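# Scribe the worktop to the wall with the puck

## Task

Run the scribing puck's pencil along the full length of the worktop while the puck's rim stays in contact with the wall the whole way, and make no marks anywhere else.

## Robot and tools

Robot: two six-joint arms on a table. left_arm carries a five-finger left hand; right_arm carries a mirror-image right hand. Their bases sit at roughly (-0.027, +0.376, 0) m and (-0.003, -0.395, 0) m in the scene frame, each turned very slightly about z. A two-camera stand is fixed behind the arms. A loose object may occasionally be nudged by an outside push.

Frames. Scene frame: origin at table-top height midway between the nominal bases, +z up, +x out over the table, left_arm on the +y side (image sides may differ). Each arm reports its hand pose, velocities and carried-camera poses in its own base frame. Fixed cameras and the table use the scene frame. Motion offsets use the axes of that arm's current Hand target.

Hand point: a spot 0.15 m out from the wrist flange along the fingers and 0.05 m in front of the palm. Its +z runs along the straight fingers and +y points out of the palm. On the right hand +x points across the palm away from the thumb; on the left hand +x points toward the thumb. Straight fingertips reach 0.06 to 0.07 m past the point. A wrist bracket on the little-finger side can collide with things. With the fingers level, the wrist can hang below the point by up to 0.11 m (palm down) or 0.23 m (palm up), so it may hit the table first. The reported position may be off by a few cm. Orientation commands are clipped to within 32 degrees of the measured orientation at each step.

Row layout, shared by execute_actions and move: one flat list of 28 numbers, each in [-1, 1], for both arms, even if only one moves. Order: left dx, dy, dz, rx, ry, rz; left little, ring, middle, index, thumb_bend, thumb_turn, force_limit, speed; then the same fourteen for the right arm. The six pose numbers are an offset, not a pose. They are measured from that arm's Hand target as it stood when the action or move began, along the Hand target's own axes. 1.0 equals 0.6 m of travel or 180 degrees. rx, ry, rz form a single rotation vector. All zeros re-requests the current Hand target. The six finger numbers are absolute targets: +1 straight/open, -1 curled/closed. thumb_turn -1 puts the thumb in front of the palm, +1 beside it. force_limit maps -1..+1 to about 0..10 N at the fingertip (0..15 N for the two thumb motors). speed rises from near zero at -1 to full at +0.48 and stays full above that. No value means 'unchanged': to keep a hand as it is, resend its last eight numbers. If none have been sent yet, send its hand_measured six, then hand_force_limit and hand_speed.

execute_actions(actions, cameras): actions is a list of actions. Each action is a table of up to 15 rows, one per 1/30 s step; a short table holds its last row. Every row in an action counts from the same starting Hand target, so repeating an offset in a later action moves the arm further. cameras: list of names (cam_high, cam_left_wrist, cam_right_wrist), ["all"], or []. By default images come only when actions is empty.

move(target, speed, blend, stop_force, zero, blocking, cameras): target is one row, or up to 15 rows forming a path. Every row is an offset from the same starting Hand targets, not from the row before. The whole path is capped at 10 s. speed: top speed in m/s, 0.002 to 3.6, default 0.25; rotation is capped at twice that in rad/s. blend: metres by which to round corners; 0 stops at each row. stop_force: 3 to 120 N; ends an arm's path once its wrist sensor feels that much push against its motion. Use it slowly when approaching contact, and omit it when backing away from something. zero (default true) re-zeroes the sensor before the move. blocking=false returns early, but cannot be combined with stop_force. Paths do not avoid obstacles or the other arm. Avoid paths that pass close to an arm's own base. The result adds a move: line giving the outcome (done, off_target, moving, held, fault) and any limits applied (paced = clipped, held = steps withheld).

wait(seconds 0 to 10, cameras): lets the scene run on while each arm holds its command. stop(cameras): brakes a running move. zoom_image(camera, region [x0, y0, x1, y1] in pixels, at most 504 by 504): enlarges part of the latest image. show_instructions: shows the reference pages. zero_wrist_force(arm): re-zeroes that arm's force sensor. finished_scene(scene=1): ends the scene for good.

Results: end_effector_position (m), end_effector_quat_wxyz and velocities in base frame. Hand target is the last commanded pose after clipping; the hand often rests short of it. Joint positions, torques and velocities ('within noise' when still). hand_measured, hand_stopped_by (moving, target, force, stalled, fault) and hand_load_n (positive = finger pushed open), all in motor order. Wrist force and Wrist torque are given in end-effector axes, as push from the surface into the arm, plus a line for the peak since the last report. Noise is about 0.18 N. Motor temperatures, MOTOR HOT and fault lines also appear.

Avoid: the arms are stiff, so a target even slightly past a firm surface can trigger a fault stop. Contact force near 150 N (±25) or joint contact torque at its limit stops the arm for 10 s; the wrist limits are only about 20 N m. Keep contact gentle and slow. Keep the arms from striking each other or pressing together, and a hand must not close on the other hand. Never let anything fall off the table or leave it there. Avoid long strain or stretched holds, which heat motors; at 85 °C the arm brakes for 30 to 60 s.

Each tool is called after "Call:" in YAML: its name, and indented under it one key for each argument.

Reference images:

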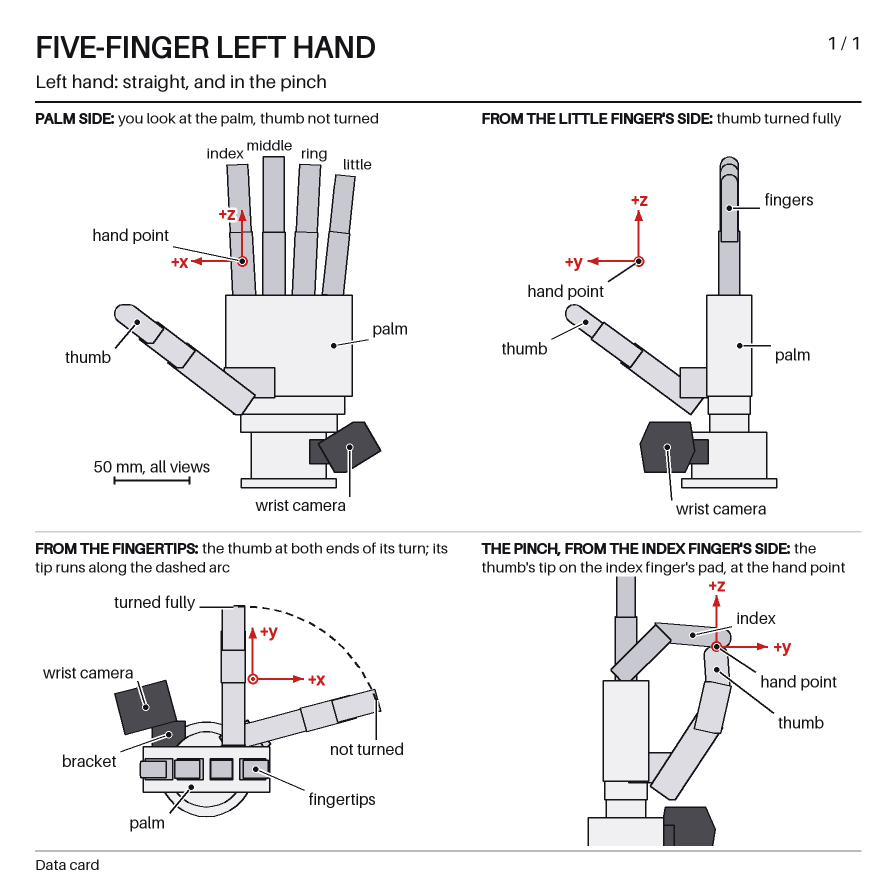

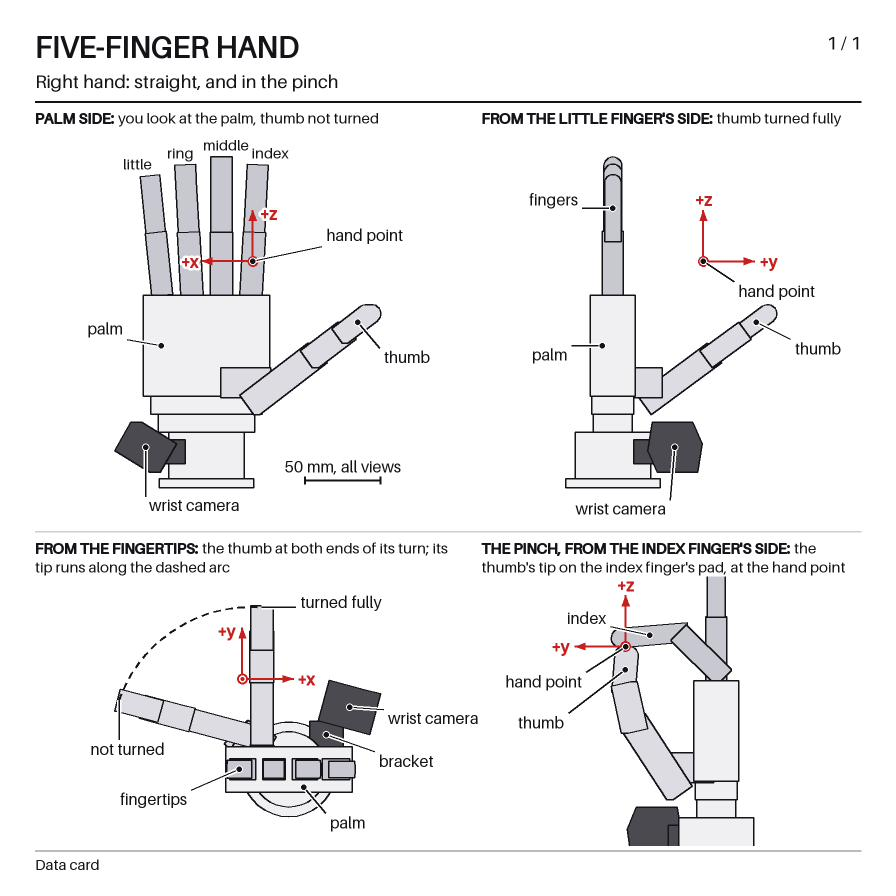

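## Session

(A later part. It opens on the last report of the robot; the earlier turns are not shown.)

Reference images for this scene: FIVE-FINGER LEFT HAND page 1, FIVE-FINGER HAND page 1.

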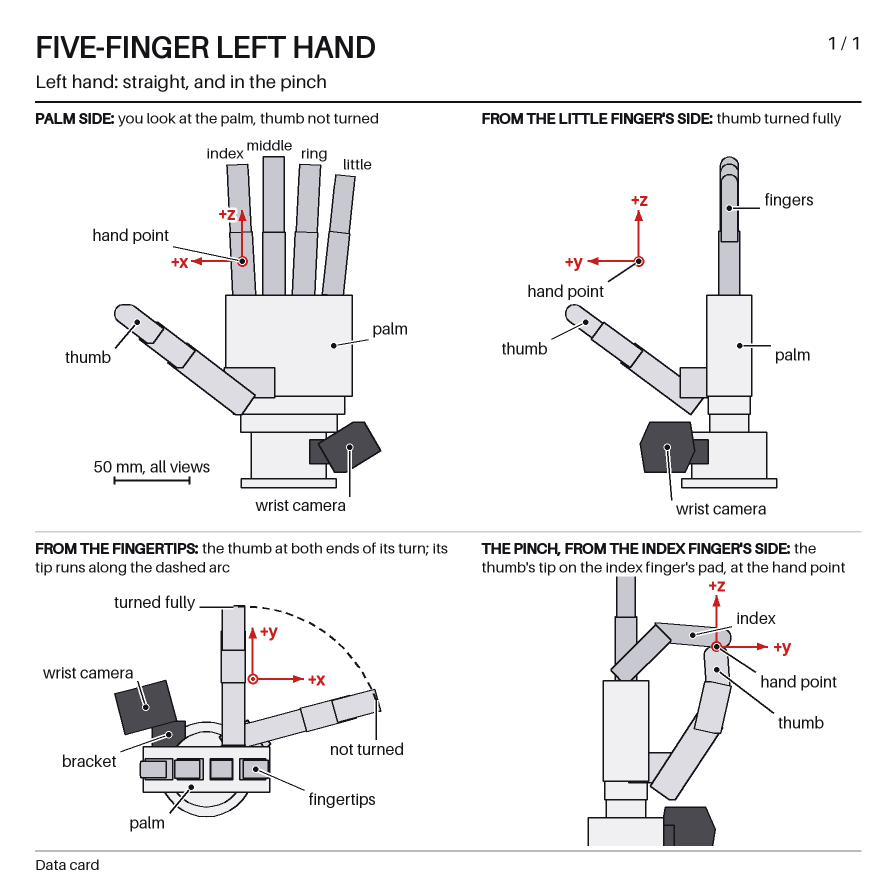

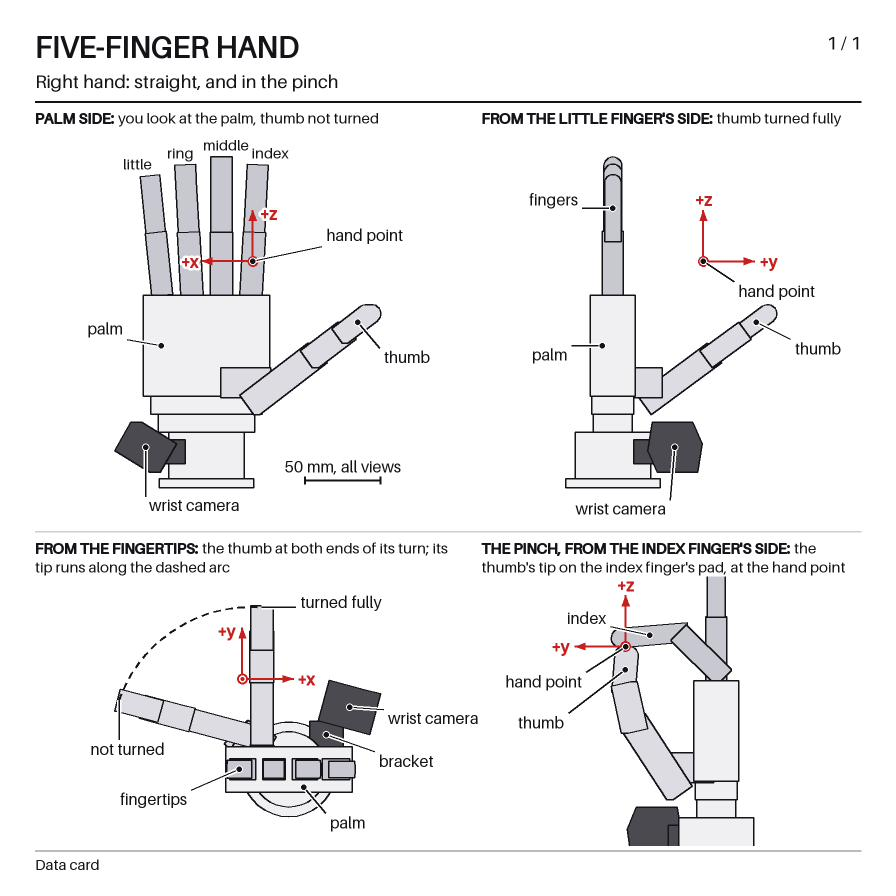

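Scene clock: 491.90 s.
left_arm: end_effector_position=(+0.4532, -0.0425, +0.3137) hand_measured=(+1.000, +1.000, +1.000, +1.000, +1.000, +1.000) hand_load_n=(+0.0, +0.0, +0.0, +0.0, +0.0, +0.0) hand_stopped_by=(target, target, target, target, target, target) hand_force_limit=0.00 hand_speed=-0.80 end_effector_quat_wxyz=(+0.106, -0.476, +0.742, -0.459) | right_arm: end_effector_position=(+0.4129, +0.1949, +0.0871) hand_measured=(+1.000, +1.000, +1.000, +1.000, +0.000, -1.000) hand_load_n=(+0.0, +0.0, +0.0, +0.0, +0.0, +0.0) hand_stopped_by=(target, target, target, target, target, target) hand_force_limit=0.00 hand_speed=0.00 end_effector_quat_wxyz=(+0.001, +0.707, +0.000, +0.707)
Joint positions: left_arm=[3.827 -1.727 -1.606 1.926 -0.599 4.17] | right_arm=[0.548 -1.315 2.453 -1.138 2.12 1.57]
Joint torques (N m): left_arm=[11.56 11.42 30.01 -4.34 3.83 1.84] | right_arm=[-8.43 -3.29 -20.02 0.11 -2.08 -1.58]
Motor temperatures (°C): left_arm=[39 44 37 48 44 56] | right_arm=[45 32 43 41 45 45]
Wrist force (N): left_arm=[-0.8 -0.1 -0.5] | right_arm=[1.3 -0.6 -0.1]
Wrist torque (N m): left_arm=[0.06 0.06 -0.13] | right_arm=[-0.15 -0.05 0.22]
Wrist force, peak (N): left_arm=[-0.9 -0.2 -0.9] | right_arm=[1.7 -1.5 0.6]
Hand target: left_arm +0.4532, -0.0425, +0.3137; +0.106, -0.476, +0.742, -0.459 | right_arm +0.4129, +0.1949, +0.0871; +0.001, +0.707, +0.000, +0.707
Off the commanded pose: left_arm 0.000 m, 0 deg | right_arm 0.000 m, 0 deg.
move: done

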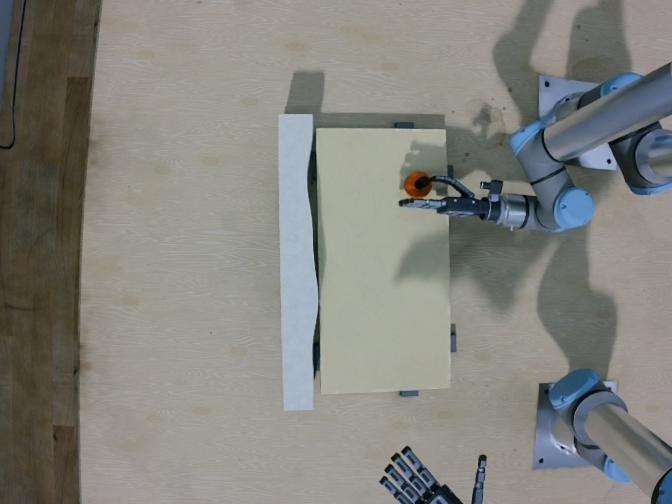

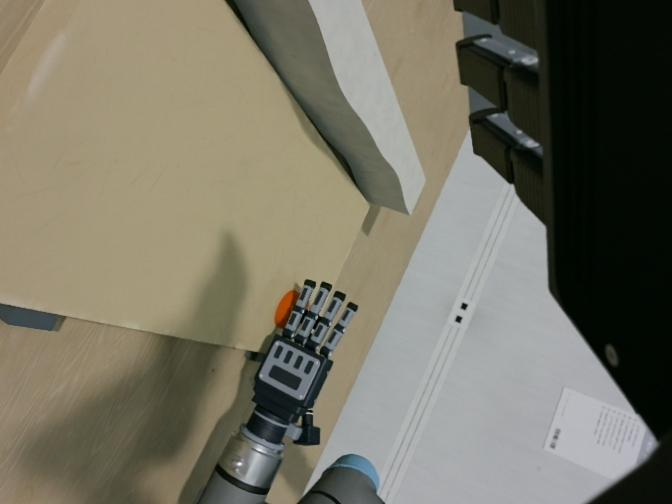

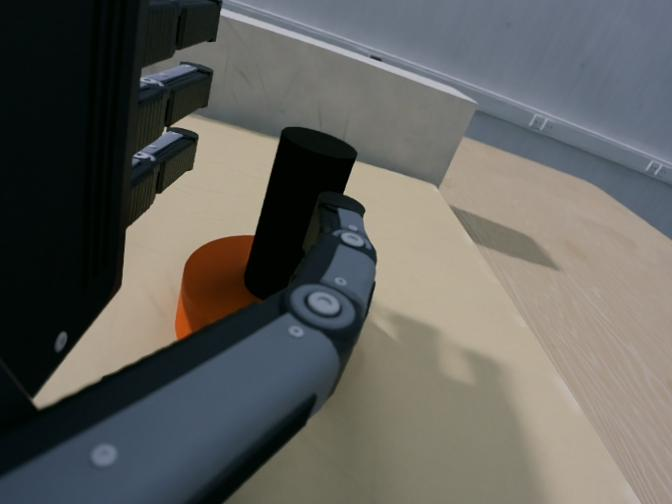

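Call:
move:
  target: [0,0,0,0,0,0,1,1,1,1,1,1,0,-0.8, 0,-0.005,0.0108,0,0,0,1,1,1,1,0.0,-1,0,0]
  cameras: ["all"]
  speed: 0.02
  stop_force: 3

Call:
zoom_image:
  camera: "cam_high"
  region: [390, 150, 490, 230]

Scene clock: 498.43 s.
left_arm: end_effector_position=(+0.4532, -0.0425, +0.3137) hand_measured=(+1.000, +1.000, +1.000, +1.000, +1.000, +1.000) hand_load_n=(+0.0, +0.0, +0.0, +0.0, +0.0, -0.5) hand_stopped_by=(target, target, target, target, target, target) hand_force_limit=0.00 hand_speed=-0.80 end_effector_quat_wxyz=(+0.106, -0.476, +0.742, -0.459) | right_arm: end_effector_position=(+0.4193, +0.1979, +0.0871) hand_measured=(+1.000, +1.000, +1.000, +1.000, +0.000, -1.000) hand_load_n=(+0.0, +0.0, +0.0, +0.0, +0.5, +0.0) hand_stopped_by=(target, target, target, target, target, target) hand_force_limit=0.00 hand_speed=0.00 end_effector_quat_wxyz=(+0.001, +0.707, +0.000, +0.707)
Joint positions: left_arm=[3.827 -1.727 -1.606 1.926 -0.599 4.17] | right_arm=[0.545 -1.304 2.436 -1.131 2.117 1.57]
Joint torques (N m): left_arm=[10.69 11.14 30.74 -4.3 3.93 1.71] | right_arm=[-8.41 -3.65 -20.25 0.25 -2.03 -1.05]
Motor temperatures (°C): left_arm=[39 44 37 48 44 56] | right_arm=[45 32 43 41 45 45]
Wrist force (N): left_arm=[-0.6 -0.1 -0.8] | right_arm=[1.7 -0.8 0.1]
Wrist torque (N m): left_arm=[0.09 0.02 -0.12] | right_arm=[-0.21 -0.07 0.22]
Wrist force, peak (N): left_arm=[-0.9 -0.5 -0.9] | right_arm=[1.8 -1.1 0.2]
Hand target: left_arm +0.4532, -0.0425, +0.3137; +0.106, -0.476, +0.742, -0.459 | right_arm +0.4193, +0.1979, +0.0871; +0.001, +0.707, +0.000, +0.707
Off the commanded pose: left_arm 0.000 m, 0 deg | right_arm 0.000 m, 0 deg.
move: done

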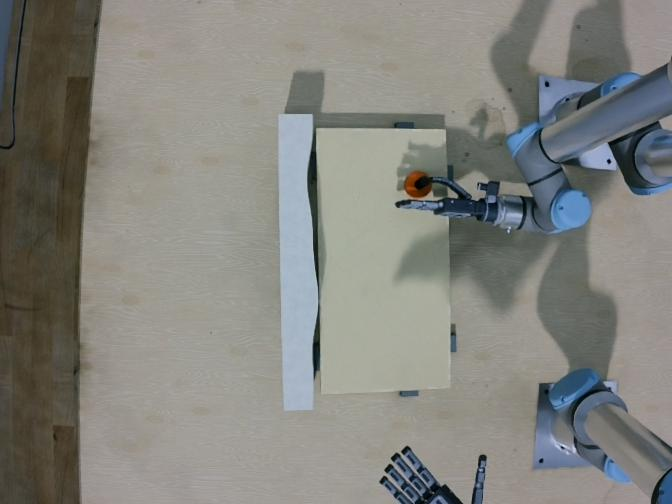

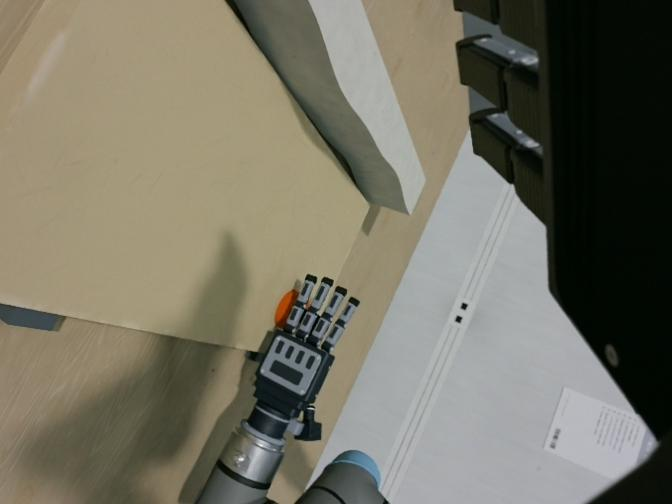

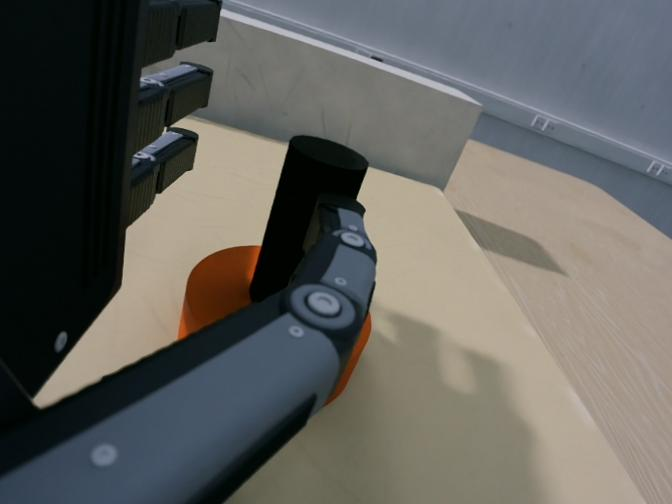

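Scaled by 5.040 from the camera's 672x504 image, which has a finer 960x720 frame.

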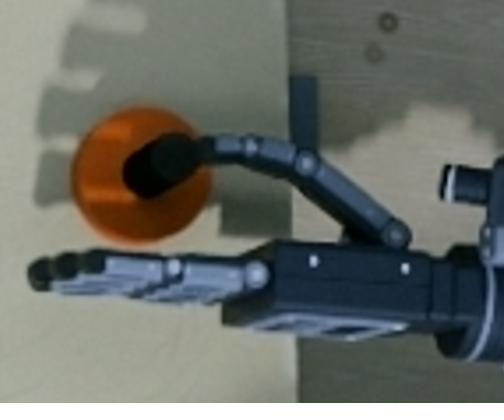

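Call:
move:
  target: [0,0,0,0,0,0,1,1,1,1,1,1,0,-0.8, 0,0,0,0,0,0,0.35,0.35,0.35,0.35,0.0,-1,-0.4,-0.5]
  cameras: ["all"]

Call:
zoom_image:
  camera: "cam_high"
  region: [390, 150, 490, 230]

Scene clock: 507.73 s.
left_arm: end_effector_position=(+0.4532, -0.0425, +0.3137) hand_measured=(+1.000, +1.000, +1.000, +1.000, +1.000, +1.000) hand_load_n=(+0.0, +0.0, +0.0, +0.0, +0.0, -0.5) hand_stopped_by=(target, target, target, target, target, target) hand_force_limit=0.00 hand_speed=-0.80 end_effector_quat_wxyz=(+0.106, -0.476, +0.742, -0.459) | right_arm: end_effector_position=(+0.4193, +0.1979, +0.0871) hand_measured=(+0.350, +0.350, +0.350, +0.350, +0.000, -1.000) hand_load_n=(+0.0, +0.0, +0.0, +0.0, +0.0, +0.0) hand_stopped_by=(target, target, target, target, target, target) hand_force_limit=-0.40 hand_speed=-0.50 end_effector_quat_wxyz=(+0.001, +0.707, +0.000, +0.707)
Joint positions: left_arm=[3.827 -1.727 -1.606 1.926 -0.599 4.17] | right_arm=[0.545 -1.304 2.436 -1.131 2.117 1.57]
Joint torques (N m): left_arm=[10.58 11.12 30.85 -4.25 3.88 1.49] | right_arm=[-8.14 -3.53 -18.58 -0.55 0.03 1.75]
Motor temperatures (°C): left_arm=[39 44 37 48 44 56] | right_arm=[45 32 43 41 45 45]
Wrist force (N): left_arm=[-0.9 -0.1 -0.6] | right_arm=[1.5 -1.1 0.2]
Wrist torque (N m): left_arm=[0.08 0.07 -0.14] | right_arm=[-0.28 -0.05 0.21]
Wrist force, peak (N): left_arm=[-1.0 -0.2 -0.8] | right_arm=[2.0 -0.3 0.2]
Hand target: left_arm +0.4532, -0.0425, +0.3137; +0.106, -0.476, +0.742, -0.459 | right_arm +0.4193, +0.1979, +0.0871; +0.001, +0.707, +0.000, +0.707
Off the commanded pose: left_arm 0.000 m, 0 deg | right_arm 0.000 m, 0 deg.
move: done

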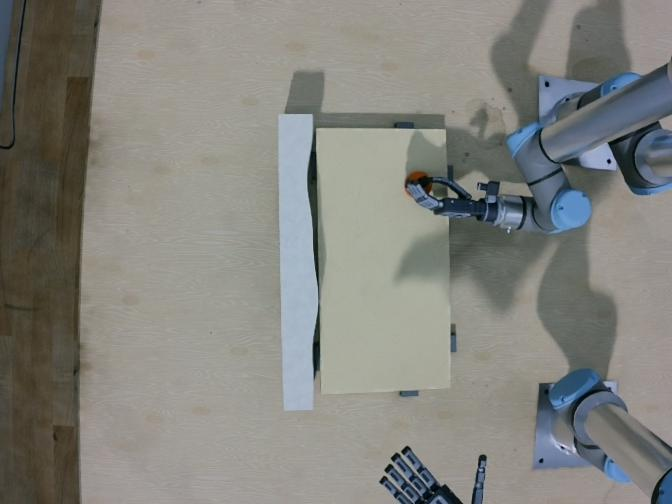

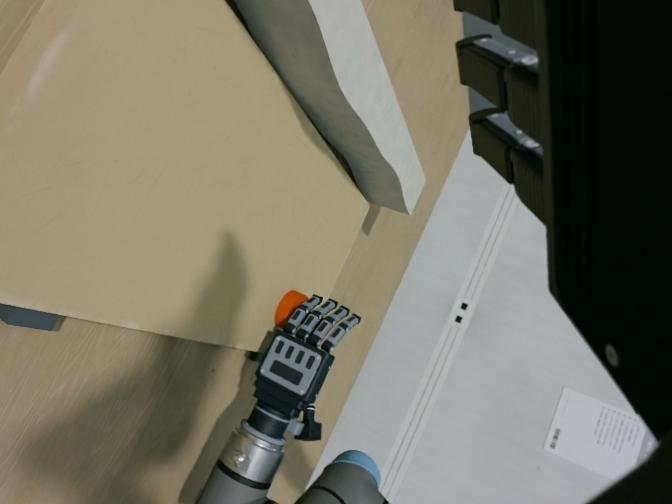

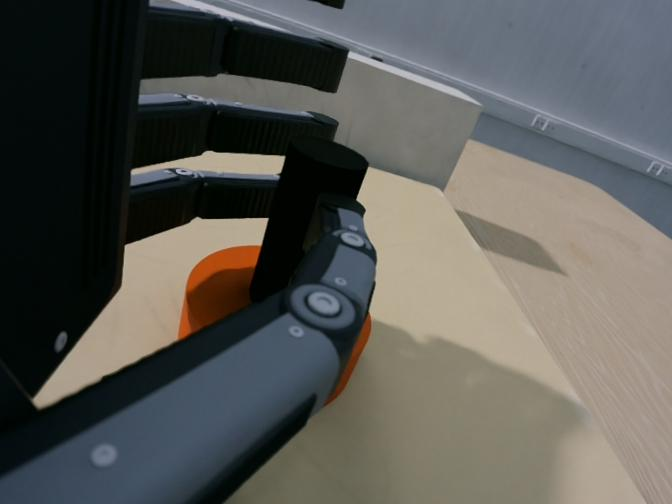

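Scaled by 5.040 from the camera's 672x504 image, which has a finer 960x720 frame.

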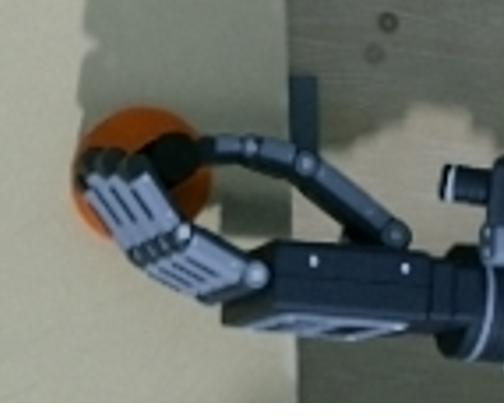

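Call:
move:
  target: [0,0,0,0,0,0,1,1,1,1,1,1,0,-0.8, 0,0,0,0,0,0,0.1,0.1,-0.3,-0.3,0.0,-1,-0.6,-0.9]
  cameras: ["all"]

Call:
zoom_image:
  camera: "cam_high"
  region: [390, 150, 490, 230]

Scene clock: 516.77 s.
left_arm: end_effector_position=(+0.4532, -0.0425, +0.3137) hand_measured=(+1.000, +1.000, +1.000, +1.000, +1.000, +1.000) hand_load_n=(+0.0, -0.5, +0.0, +0.0, +0.0, +0.0) hand_stopped_by=(target, target, target, target, target, target) hand_force_limit=0.00 hand_speed=-0.80 end_effector_quat_wxyz=(+0.106, -0.476, +0.742, -0.459) | right_arm: end_effector_position=(+0.4193, +0.1979, +0.0871) hand_measured=(+0.100, +0.100, +0.128, +0.138, +0.000, -1.000) hand_load_n=(+0.0, +0.0, +2.0, +1.5, +2.5, +0.0) hand_stopped_by=(target, target, force, force, target, target) hand_force_limit=-0.60 hand_speed=-0.90 end_effector_quat_wxyz=(+0.001, +0.707, +0.000, +0.707)
Joint positions: left_arm=[3.827 -1.727 -1.606 1.926 -0.599 4.17] | right_arm=[0.545 -1.304 2.436 -1.131 2.117 1.57]
Joint torques (N m): left_arm=[10.77 12.15 30.83 -4.14 3.85 1.38] | right_arm=[-3.95 -5.3 -12.32 -2.23 1.45 1.77]
Motor temperatures (°C): left_arm=[39 44 37 48 44 56] | right_arm=[45 32 43 41 45 45]
Wrist force (N): left_arm=[-0.7 -0.2 -0.7] | right_arm=[1.2 -0.7 0.7]
Wrist torque (N m): left_arm=[0.07 0.04 -0.12] | right_arm=[-0.23 -0.03 0.23]
Wrist force, peak (N): left_arm=[-1.0 -0.2 -0.8] | right_arm=[1.8 -0.7 0.2]
Hand target: left_arm +0.4532, -0.0425, +0.3137; +0.106, -0.476, +0.742, -0.459 | right_arm +0.4193, +0.1979, +0.0871; +0.001, +0.707, +0.000, +0.707
Off the commanded pose: left_arm 0.000 m, 0 deg | right_arm 0.000 m, 0 deg.
move: done

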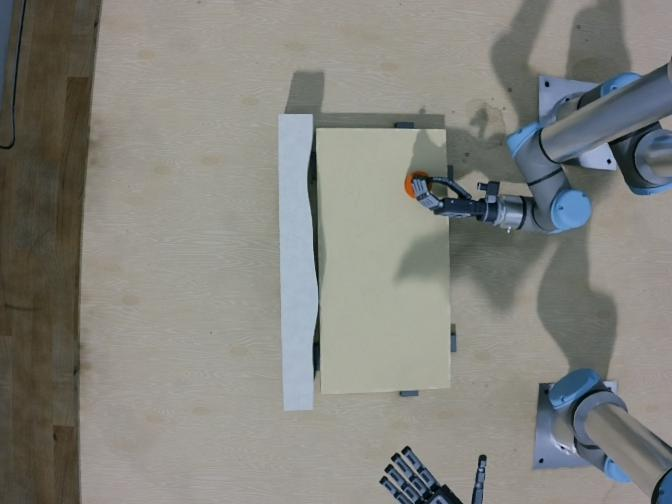

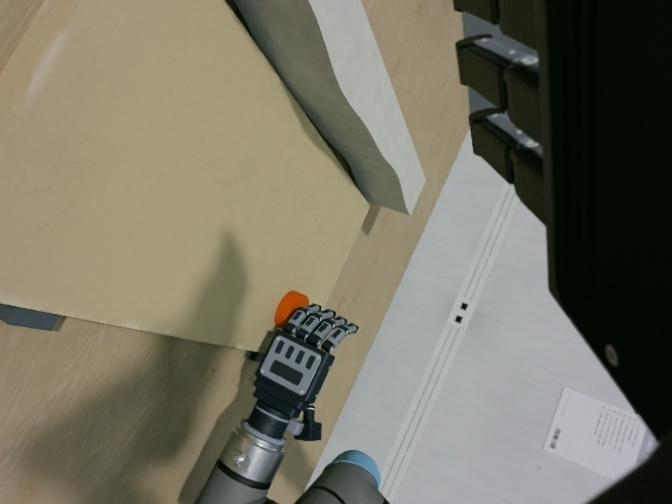

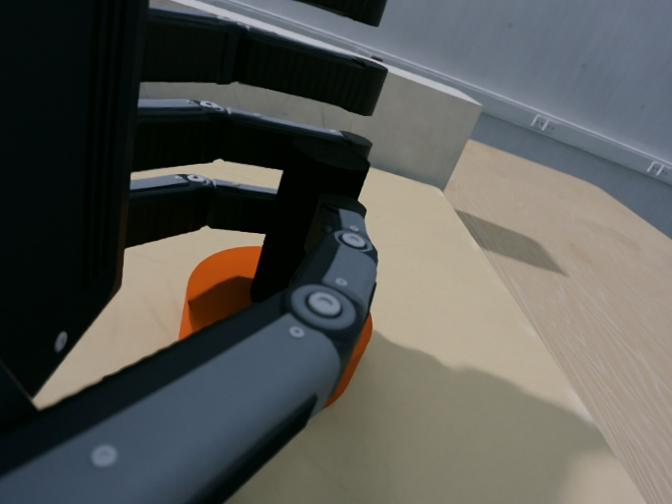

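Scaled by 5.040 from the camera's 672x504 image, which has a finer 960x720 frame.

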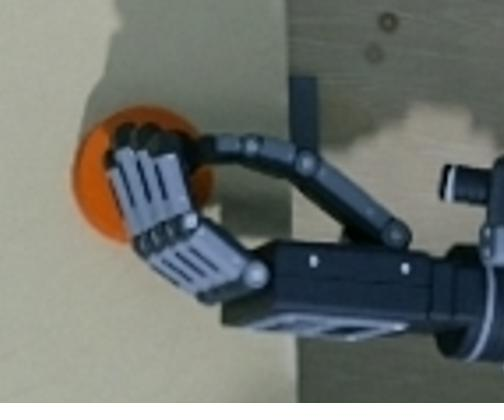

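Call:
move:
  target: [0,0,0,0,0,0,1,1,1,1,1,1,0,-0.8, 0,0,0,0,0,0,0.1,0.1,-0.5,-0.5,0.0,-1,0.2,-0.9]
  cameras: []

Call:
move:
  target: [0,0,0,0,0,0,1,1,1,1,1,1,0,-0.8, 0.025,0,0,0,0,0,0.1,0.1,-0.5,-0.5,0.0,-1,0.2,-0.9]
  cameras: ["all"]
  speed: 0.03

Call:
zoom_image:
  camera: "cam_high"
  region: [390, 150, 490, 230]

Call:
zoom_image:
  camera: "cam_left_wrist"
  region: [240, 250, 380, 380]

Scene clock: 523.93 s.
left_arm: end_effector_position=(+0.4532, -0.0425, +0.3137) hand_measured=(+1.000, +1.000, +1.000, +1.000, +1.000, +1.000) hand_load_n=(+0.0, +0.0, +0.0, +0.0, +0.0, +0.0) hand_stopped_by=(target, target, target, target, target, target) hand_force_limit=0.00 hand_speed=-0.80 end_effector_quat_wxyz=(+0.106, -0.476, +0.742, -0.459) | right_arm: end_effector_position=(+0.4193, +0.1979, +0.0871) hand_measured=(+0.100, +0.100, +0.102, +0.104, +0.002, -1.000) hand_load_n=(+0.0, +0.0, +6.0, +7.5, +8.5, -0.5) hand_stopped_by=(target, target, force, force, target, target) hand_force_limit=0.20 hand_speed=-0.90 end_effector_quat_wxyz=(+0.001, +0.707, +0.000, +0.707)
Joint positions: left_arm=[3.827 -1.727 -1.606 1.926 -0.599 4.17] | right_arm=[0.545 -1.304 2.436 -1.131 2.117 1.57]
Joint torques (N m): left_arm=[10.82 11.36 30.43 -4.25 3.86 1.27] | right_arm=[0 -6.79 -6.33 -2.25 1.31 1.62]
Motor temperatures (°C): left_arm=[39 44 37 48 44 56] | right_arm=[45 32 43 41 45 45]
Wrist force (N): left_arm=[-0.8 -0.2 -0.7] | right_arm=[3.2 -0.8 0.9]
Wrist torque (N m): left_arm=[0.06 0.05 -0.13] | right_arm=[-0.21 0.06 0.26]
Wrist force, peak (N): left_arm=[-1.0 0.1 -0.8] | right_arm=[3.8 -0.8 0.9]
Hand target: left_arm +0.4532, -0.0425, +0.3137; +0.106, -0.476, +0.742, -0.459 | right_arm +0.4193, +0.1979, +0.0871; +0.001, +0.707, +0.000, +0.707
Off the commanded pose: left_arm 0.000 m, 0 deg | right_arm 0.000 m, 0 deg.
move: done
No camera images: "cameras" was empty.

Scene clock: 524.87 s.
left_arm: end_effector_position=(+0.4532, -0.0425, +0.3137) hand_measured=(+1.000, +1.000, +1.000, +1.000, +1.000, +1.000) hand_load_n=(+0.0, +0.0, +0.0, +0.0, -0.5, +0.0) hand_stopped_by=(target, target, target, target, target, target) hand_force_limit=0.00 hand_speed=-0.80 end_effector_quat_wxyz=(+0.106, -0.476, +0.742, -0.459) | right_arm: end_effector_position=(+0.4193, +0.1979, +0.1020) hand_measured=(+0.100, +0.100, +0.102, +0.104, +0.002, -1.000) hand_load_n=(+0.0, +0.5, +6.5, +6.5, +8.5, -1.0) hand_stopped_by=(target, target, force, force, target, target) hand_force_limit=0.20 hand_speed=-0.90 end_effector_quat_wxyz=(+0.001, +0.707, +0.000, +0.707)
Joint positions: left_arm=[3.827 -1.727 -1.606 1.926 -0.599 4.17] | right_arm=[0.545 -1.353 2.427 -1.075 2.117 1.57]
Joint torques (N m): left_arm=[10.91 11.68 30.17 -4.3 3.92 1.34] | right_arm=[7.23 -34.04 -21.49 0.21 1.53 1.76]
Motor temperatures (°C): left_arm=[39 44 37 48 44 56] | right_arm=[45 32 43 41 45 45]
Wrist force (N): left_arm=[-0.8 -0.1 -0.7] | right_arm=[0.2 -0.7 0.1]
Wrist torque (N m): left_arm=[0.06 0.05 -0.13] | right_arm=[-0.20 0.00 0.19]
Wrist force, peak (N): left_arm=[-0.9 -0.3 -0.8] | right_arm=[3.3 -1.0 0.8]
Hand target: left_arm +0.4532, -0.0425, +0.3137; +0.106, -0.476, +0.742, -0.459 | right_arm +0.4193, +0.1979, +0.1021; +0.001, +0.707, +0.000, +0.707
Off the commanded pose: left_arm 0.000 m, 0 deg | right_arm 0.000 m, 0 deg.
move: done

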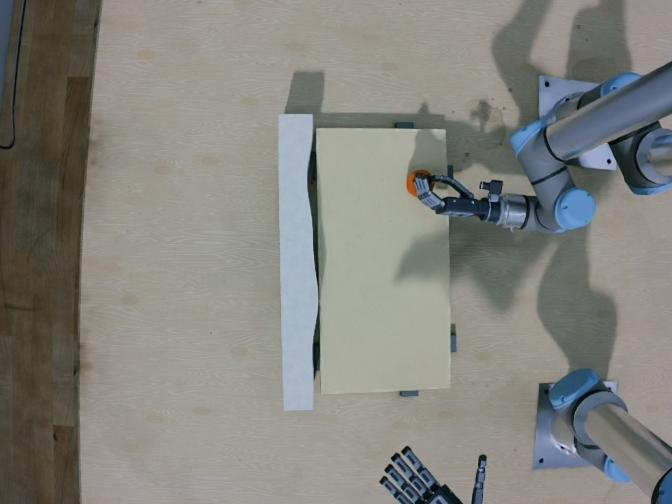

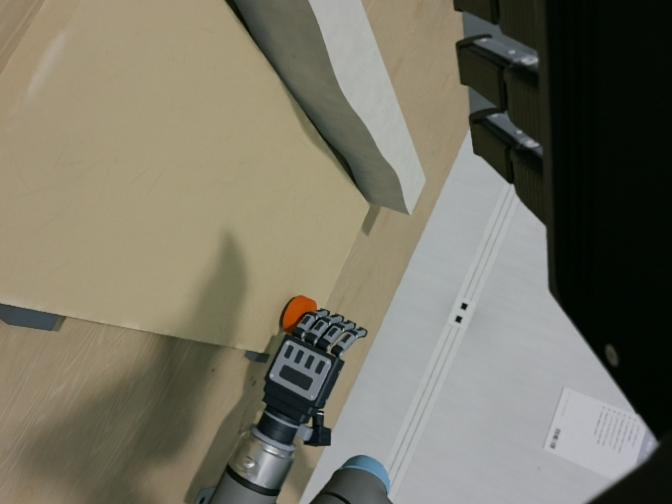

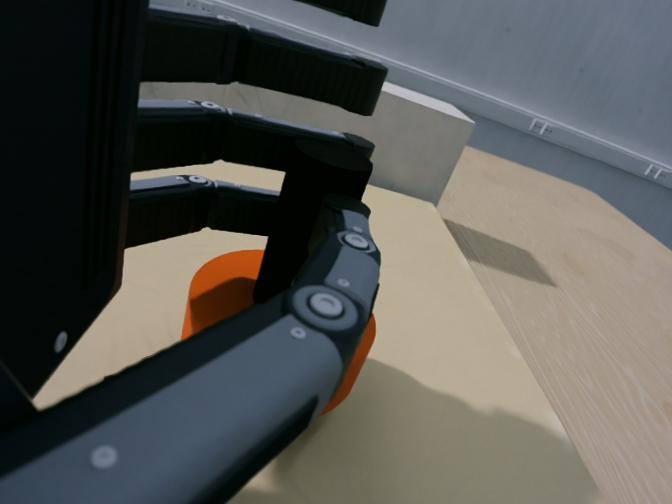

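Scaled by 5.040 from the camera's 672x504 image, which has a finer 960x720 frame.

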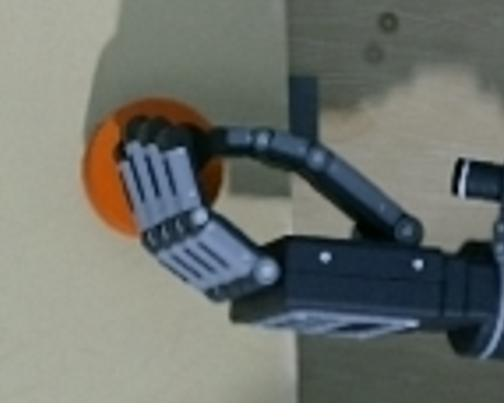

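Scaled by 3.600 from the camera's 672x504 image, which has a finer 960x720 frame.

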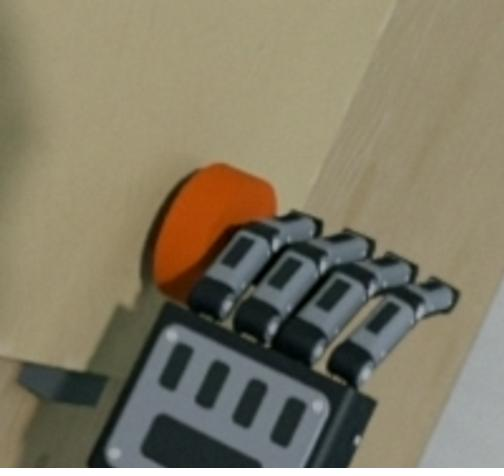

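Call:
move:
  target:
    - [-0.1,0.0,0.0,0,0,0,1,1,1,1,1,1,0,-0.8, 0.12,0,0,0,0,0,0.1,0.1,-0.5,-0.5,0.0,-1,0.2,-0.9]
    - [-0.6,-0.05,0.0,0,0,0,1,1,1,1,1,1,0,-0.8, 0.1633,0.2258,0.3195,0.111,0,0,0.1,0.1,-0.5,-0.5,0.0,-1,0.2,-0.9]
  cameras: ["all"]
  speed: 0.2
  blend: [0.04,0]

Scene clock: 564.53 s.
left_arm: end_effector_position=(+0.6593, +0.2426, +0.2358) hand_measured=(+1.000, +1.000, +1.000, +1.000, +1.000, +1.000) hand_load_n=(+0.0, +0.0, +0.0, +0.0, +0.0, +0.0) hand_stopped_by=(target, target, target, target, target, target) hand_force_limit=0.00 hand_speed=-0.80 end_effector_quat_wxyz=(+0.110, -0.477, +0.741, -0.460) | right_arm: end_effector_position=(+0.6109, +0.0623, +0.2002) hand_measured=(+0.100, +0.100, +0.102, +0.104, +0.002, -1.000) hand_load_n=(+0.0, +0.0, +7.0, +6.5, +8.5, -1.5) hand_stopped_by=(target, target, force, force, target, target) hand_force_limit=0.20 hand_speed=-0.90 end_effector_quat_wxyz=(-0.122, +0.697, +0.123, +0.696)
Joint positions: left_arm=[3.96 -2.815 -0.035 1.263 -0.585 4.395] | right_arm=[-0.288 -1.492 2.202 -0.709 0.935 1.57]
Joint torques (N m): left_arm=[-8.09 37 30.25 -4.48 -0.83 2.02] | right_arm=[-8 -2.75 -29.32 0.06 -2.08 -1.42]
Motor temperatures (°C): left_arm=[39 44 37 48 44 56] | right_arm=[44 32 43 41 45 45]
Wrist force (N): left_arm=[-0.8 0.2 -0.7] | right_arm=[0.6 -0.7 0.0]
Wrist torque (N m): left_arm=[0.13 0.04 -0.13] | right_arm=[-0.18 -0.05 0.23]
Wrist force, peak (N): left_arm=[-1.9 0.4 -1.5] | right_arm=[1.4 -1.3 0.1]
Hand target: left_arm +0.6602, +0.2432, +0.2362; +0.106, -0.476, +0.742, -0.459 | right_arm +0.6109, +0.0623, +0.2002; -0.122, +0.697, +0.123, +0.696
Off the commanded pose: left_arm 0.001 m, 1 deg | right_arm 0.000 m, 0 deg.
elbow stopped short (left arm): the move would have taken joint 3 (elbow) straighter than the controller allows.
move: done; blend cut to 0.036 m at target 1

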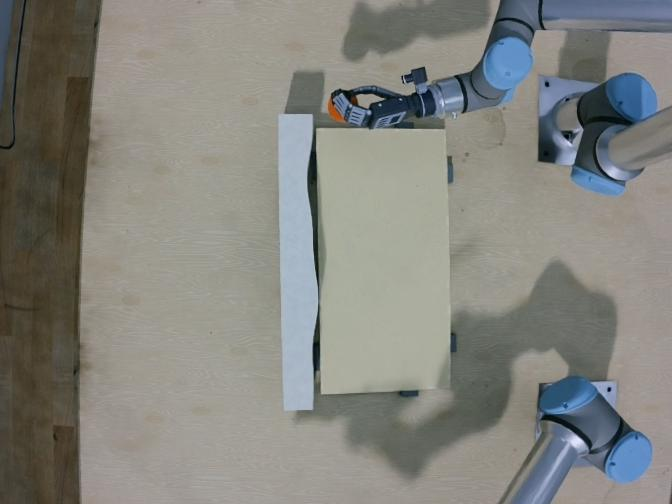

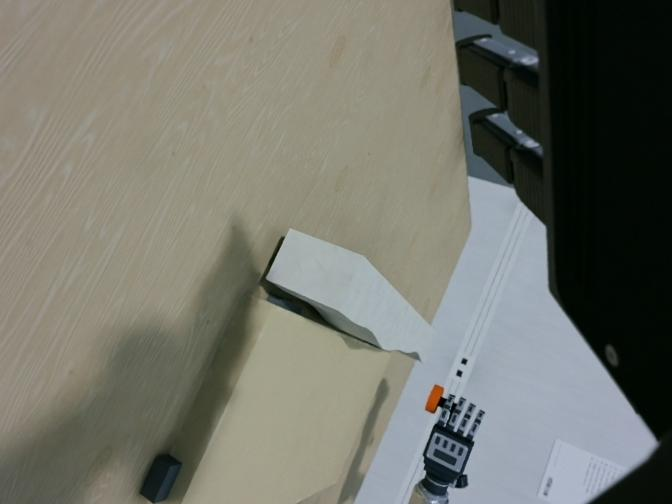

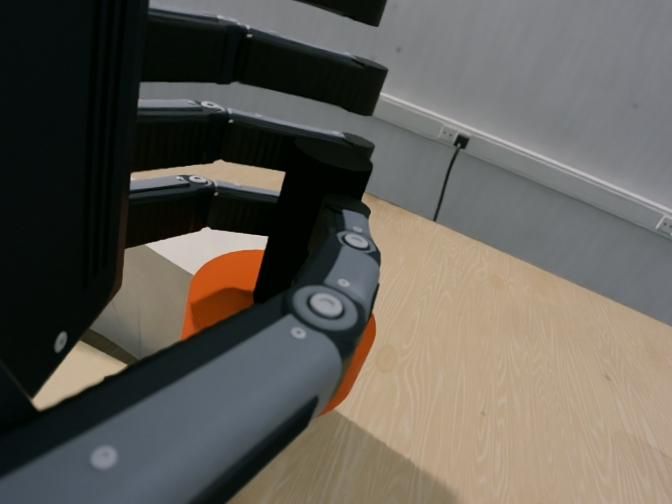

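Call:
zoom_image:
  camera: "cam_high"
  region: [270, 70, 450, 200]

Scaled by 2.800 from the camera's 672x504 image, which has a finer 960x720 frame.

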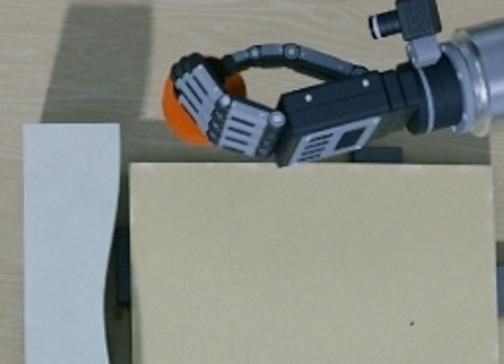

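Call:
move:
  target: [0.203,0.131,-0.274,0,0,0,1,1,1,1,1,1,0,-0.8, -0.158,0,0,0,0,0,0.1,0.1,-0.5,-0.5,0.0,-1,0.2,-0.9]
  cameras: ["all"]
  speed: 0.12

Call:
zoom_image:
  camera: "cam_high"
  region: [270, 90, 400, 200]

Call:
zoom_image:
  camera: "cam_left_wrist"
  region: [200, 200, 504, 504]

Scene clock: 584.97 s.
left_arm: end_effector_position=(+0.4508, +0.2506, +0.3003) hand_measured=(+1.000, +1.000, +1.000, +1.000, +1.000, +1.000) hand_load_n=(+0.0, +0.0, +0.0, +0.0, +0.0, +0.0) hand_stopped_by=(target, target, target, target, target, target) hand_force_limit=0.00 hand_speed=-0.80 end_effector_quat_wxyz=(+0.106, -0.476, +0.742, -0.459) | right_arm: end_effector_position=(+0.6109, +0.0622, +0.1054) hand_measured=(+0.100, +0.100, +0.102, +0.104, +0.002, -1.000) hand_load_n=(+0.0, +0.0, +7.0, +6.5, +8.5, -1.0) hand_stopped_by=(target, target, force, force, target, target) hand_force_limit=0.20 hand_speed=-0.90 end_effector_quat_wxyz=(-0.122, +0.697, +0.123, +0.696)
Joint positions: left_arm=[4.25 -2.157 -1.191 1.347 -0.658 4.893] | right_arm=[-0.289 -1.275 2.29 -1.014 0.935 1.57]
Joint torques (N m): left_arm=[10.5 58.01 7.05 -4.61 -1.09 2.21] | right_arm=[0.58 -5.73 -3.95 -2.98 -0.09 1.69]
Motor temperatures (°C): left_arm=[39 44 37 48 44 56] | right_arm=[44 32 42 41 45 45]
Wrist force (N): left_arm=[-1.0 0.2 -0.7] | right_arm=[0.5 -0.7 0.2]
Wrist torque (N m): left_arm=[0.12 0.06 -0.14] | right_arm=[-0.19 -0.02 0.22]
Wrist force, peak (N): left_arm=[-1.2 1.4 -2.5] | right_arm=[1.0 -1.2 0.5]
Hand target: left_arm +0.4507, +0.2506, +0.3003; +0.106, -0.476, +0.742, -0.459 | right_arm +0.6109, +0.0622, +0.1054; -0.122, +0.697, +0.123, +0.696
Off the commanded pose: left_arm 0.000 m, 0 deg | right_arm 0.000 m, 0 deg.
move: done

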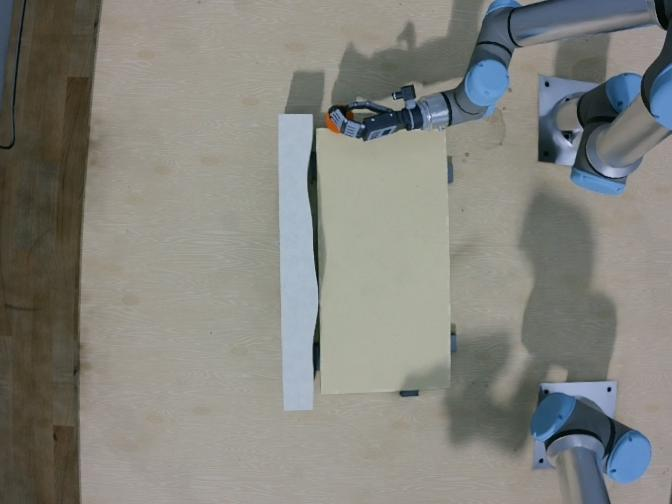

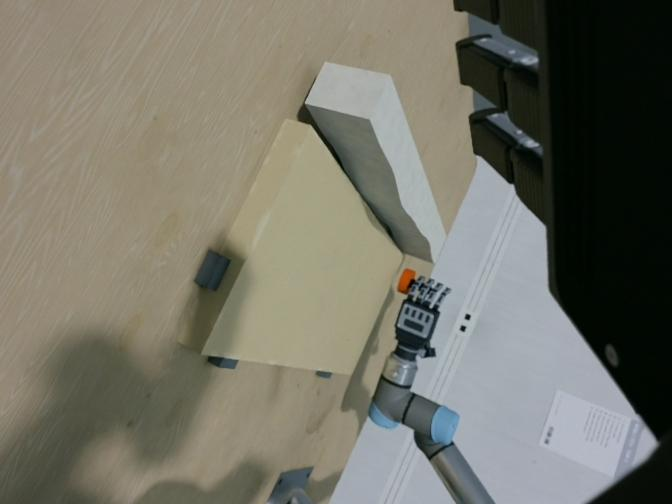

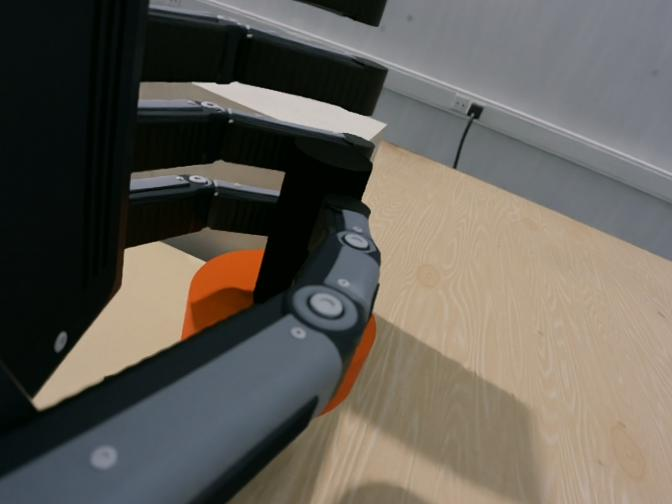

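Scaled by 3.877 from the camera's 672x504 image, which has a finer 960x720 frame.

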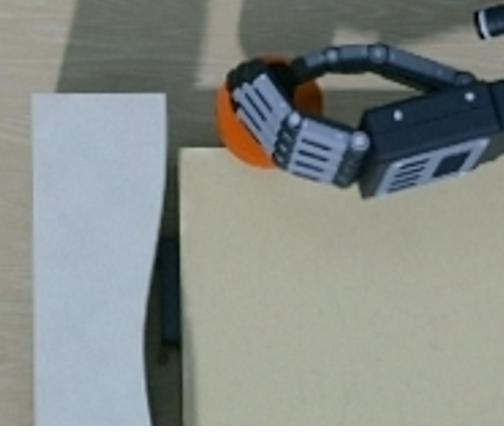

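Scaled by 1.658 from the camera's 672x504 image, which has a finer 960x720 frame.

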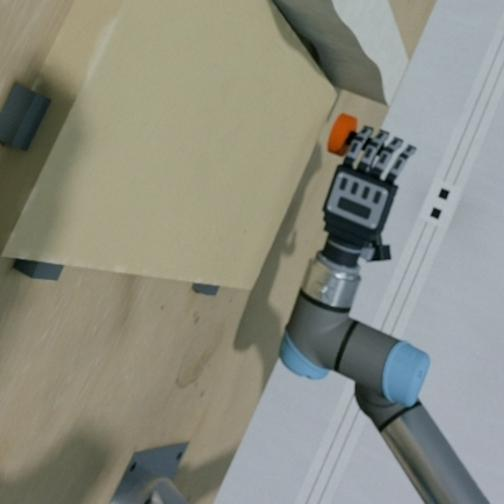

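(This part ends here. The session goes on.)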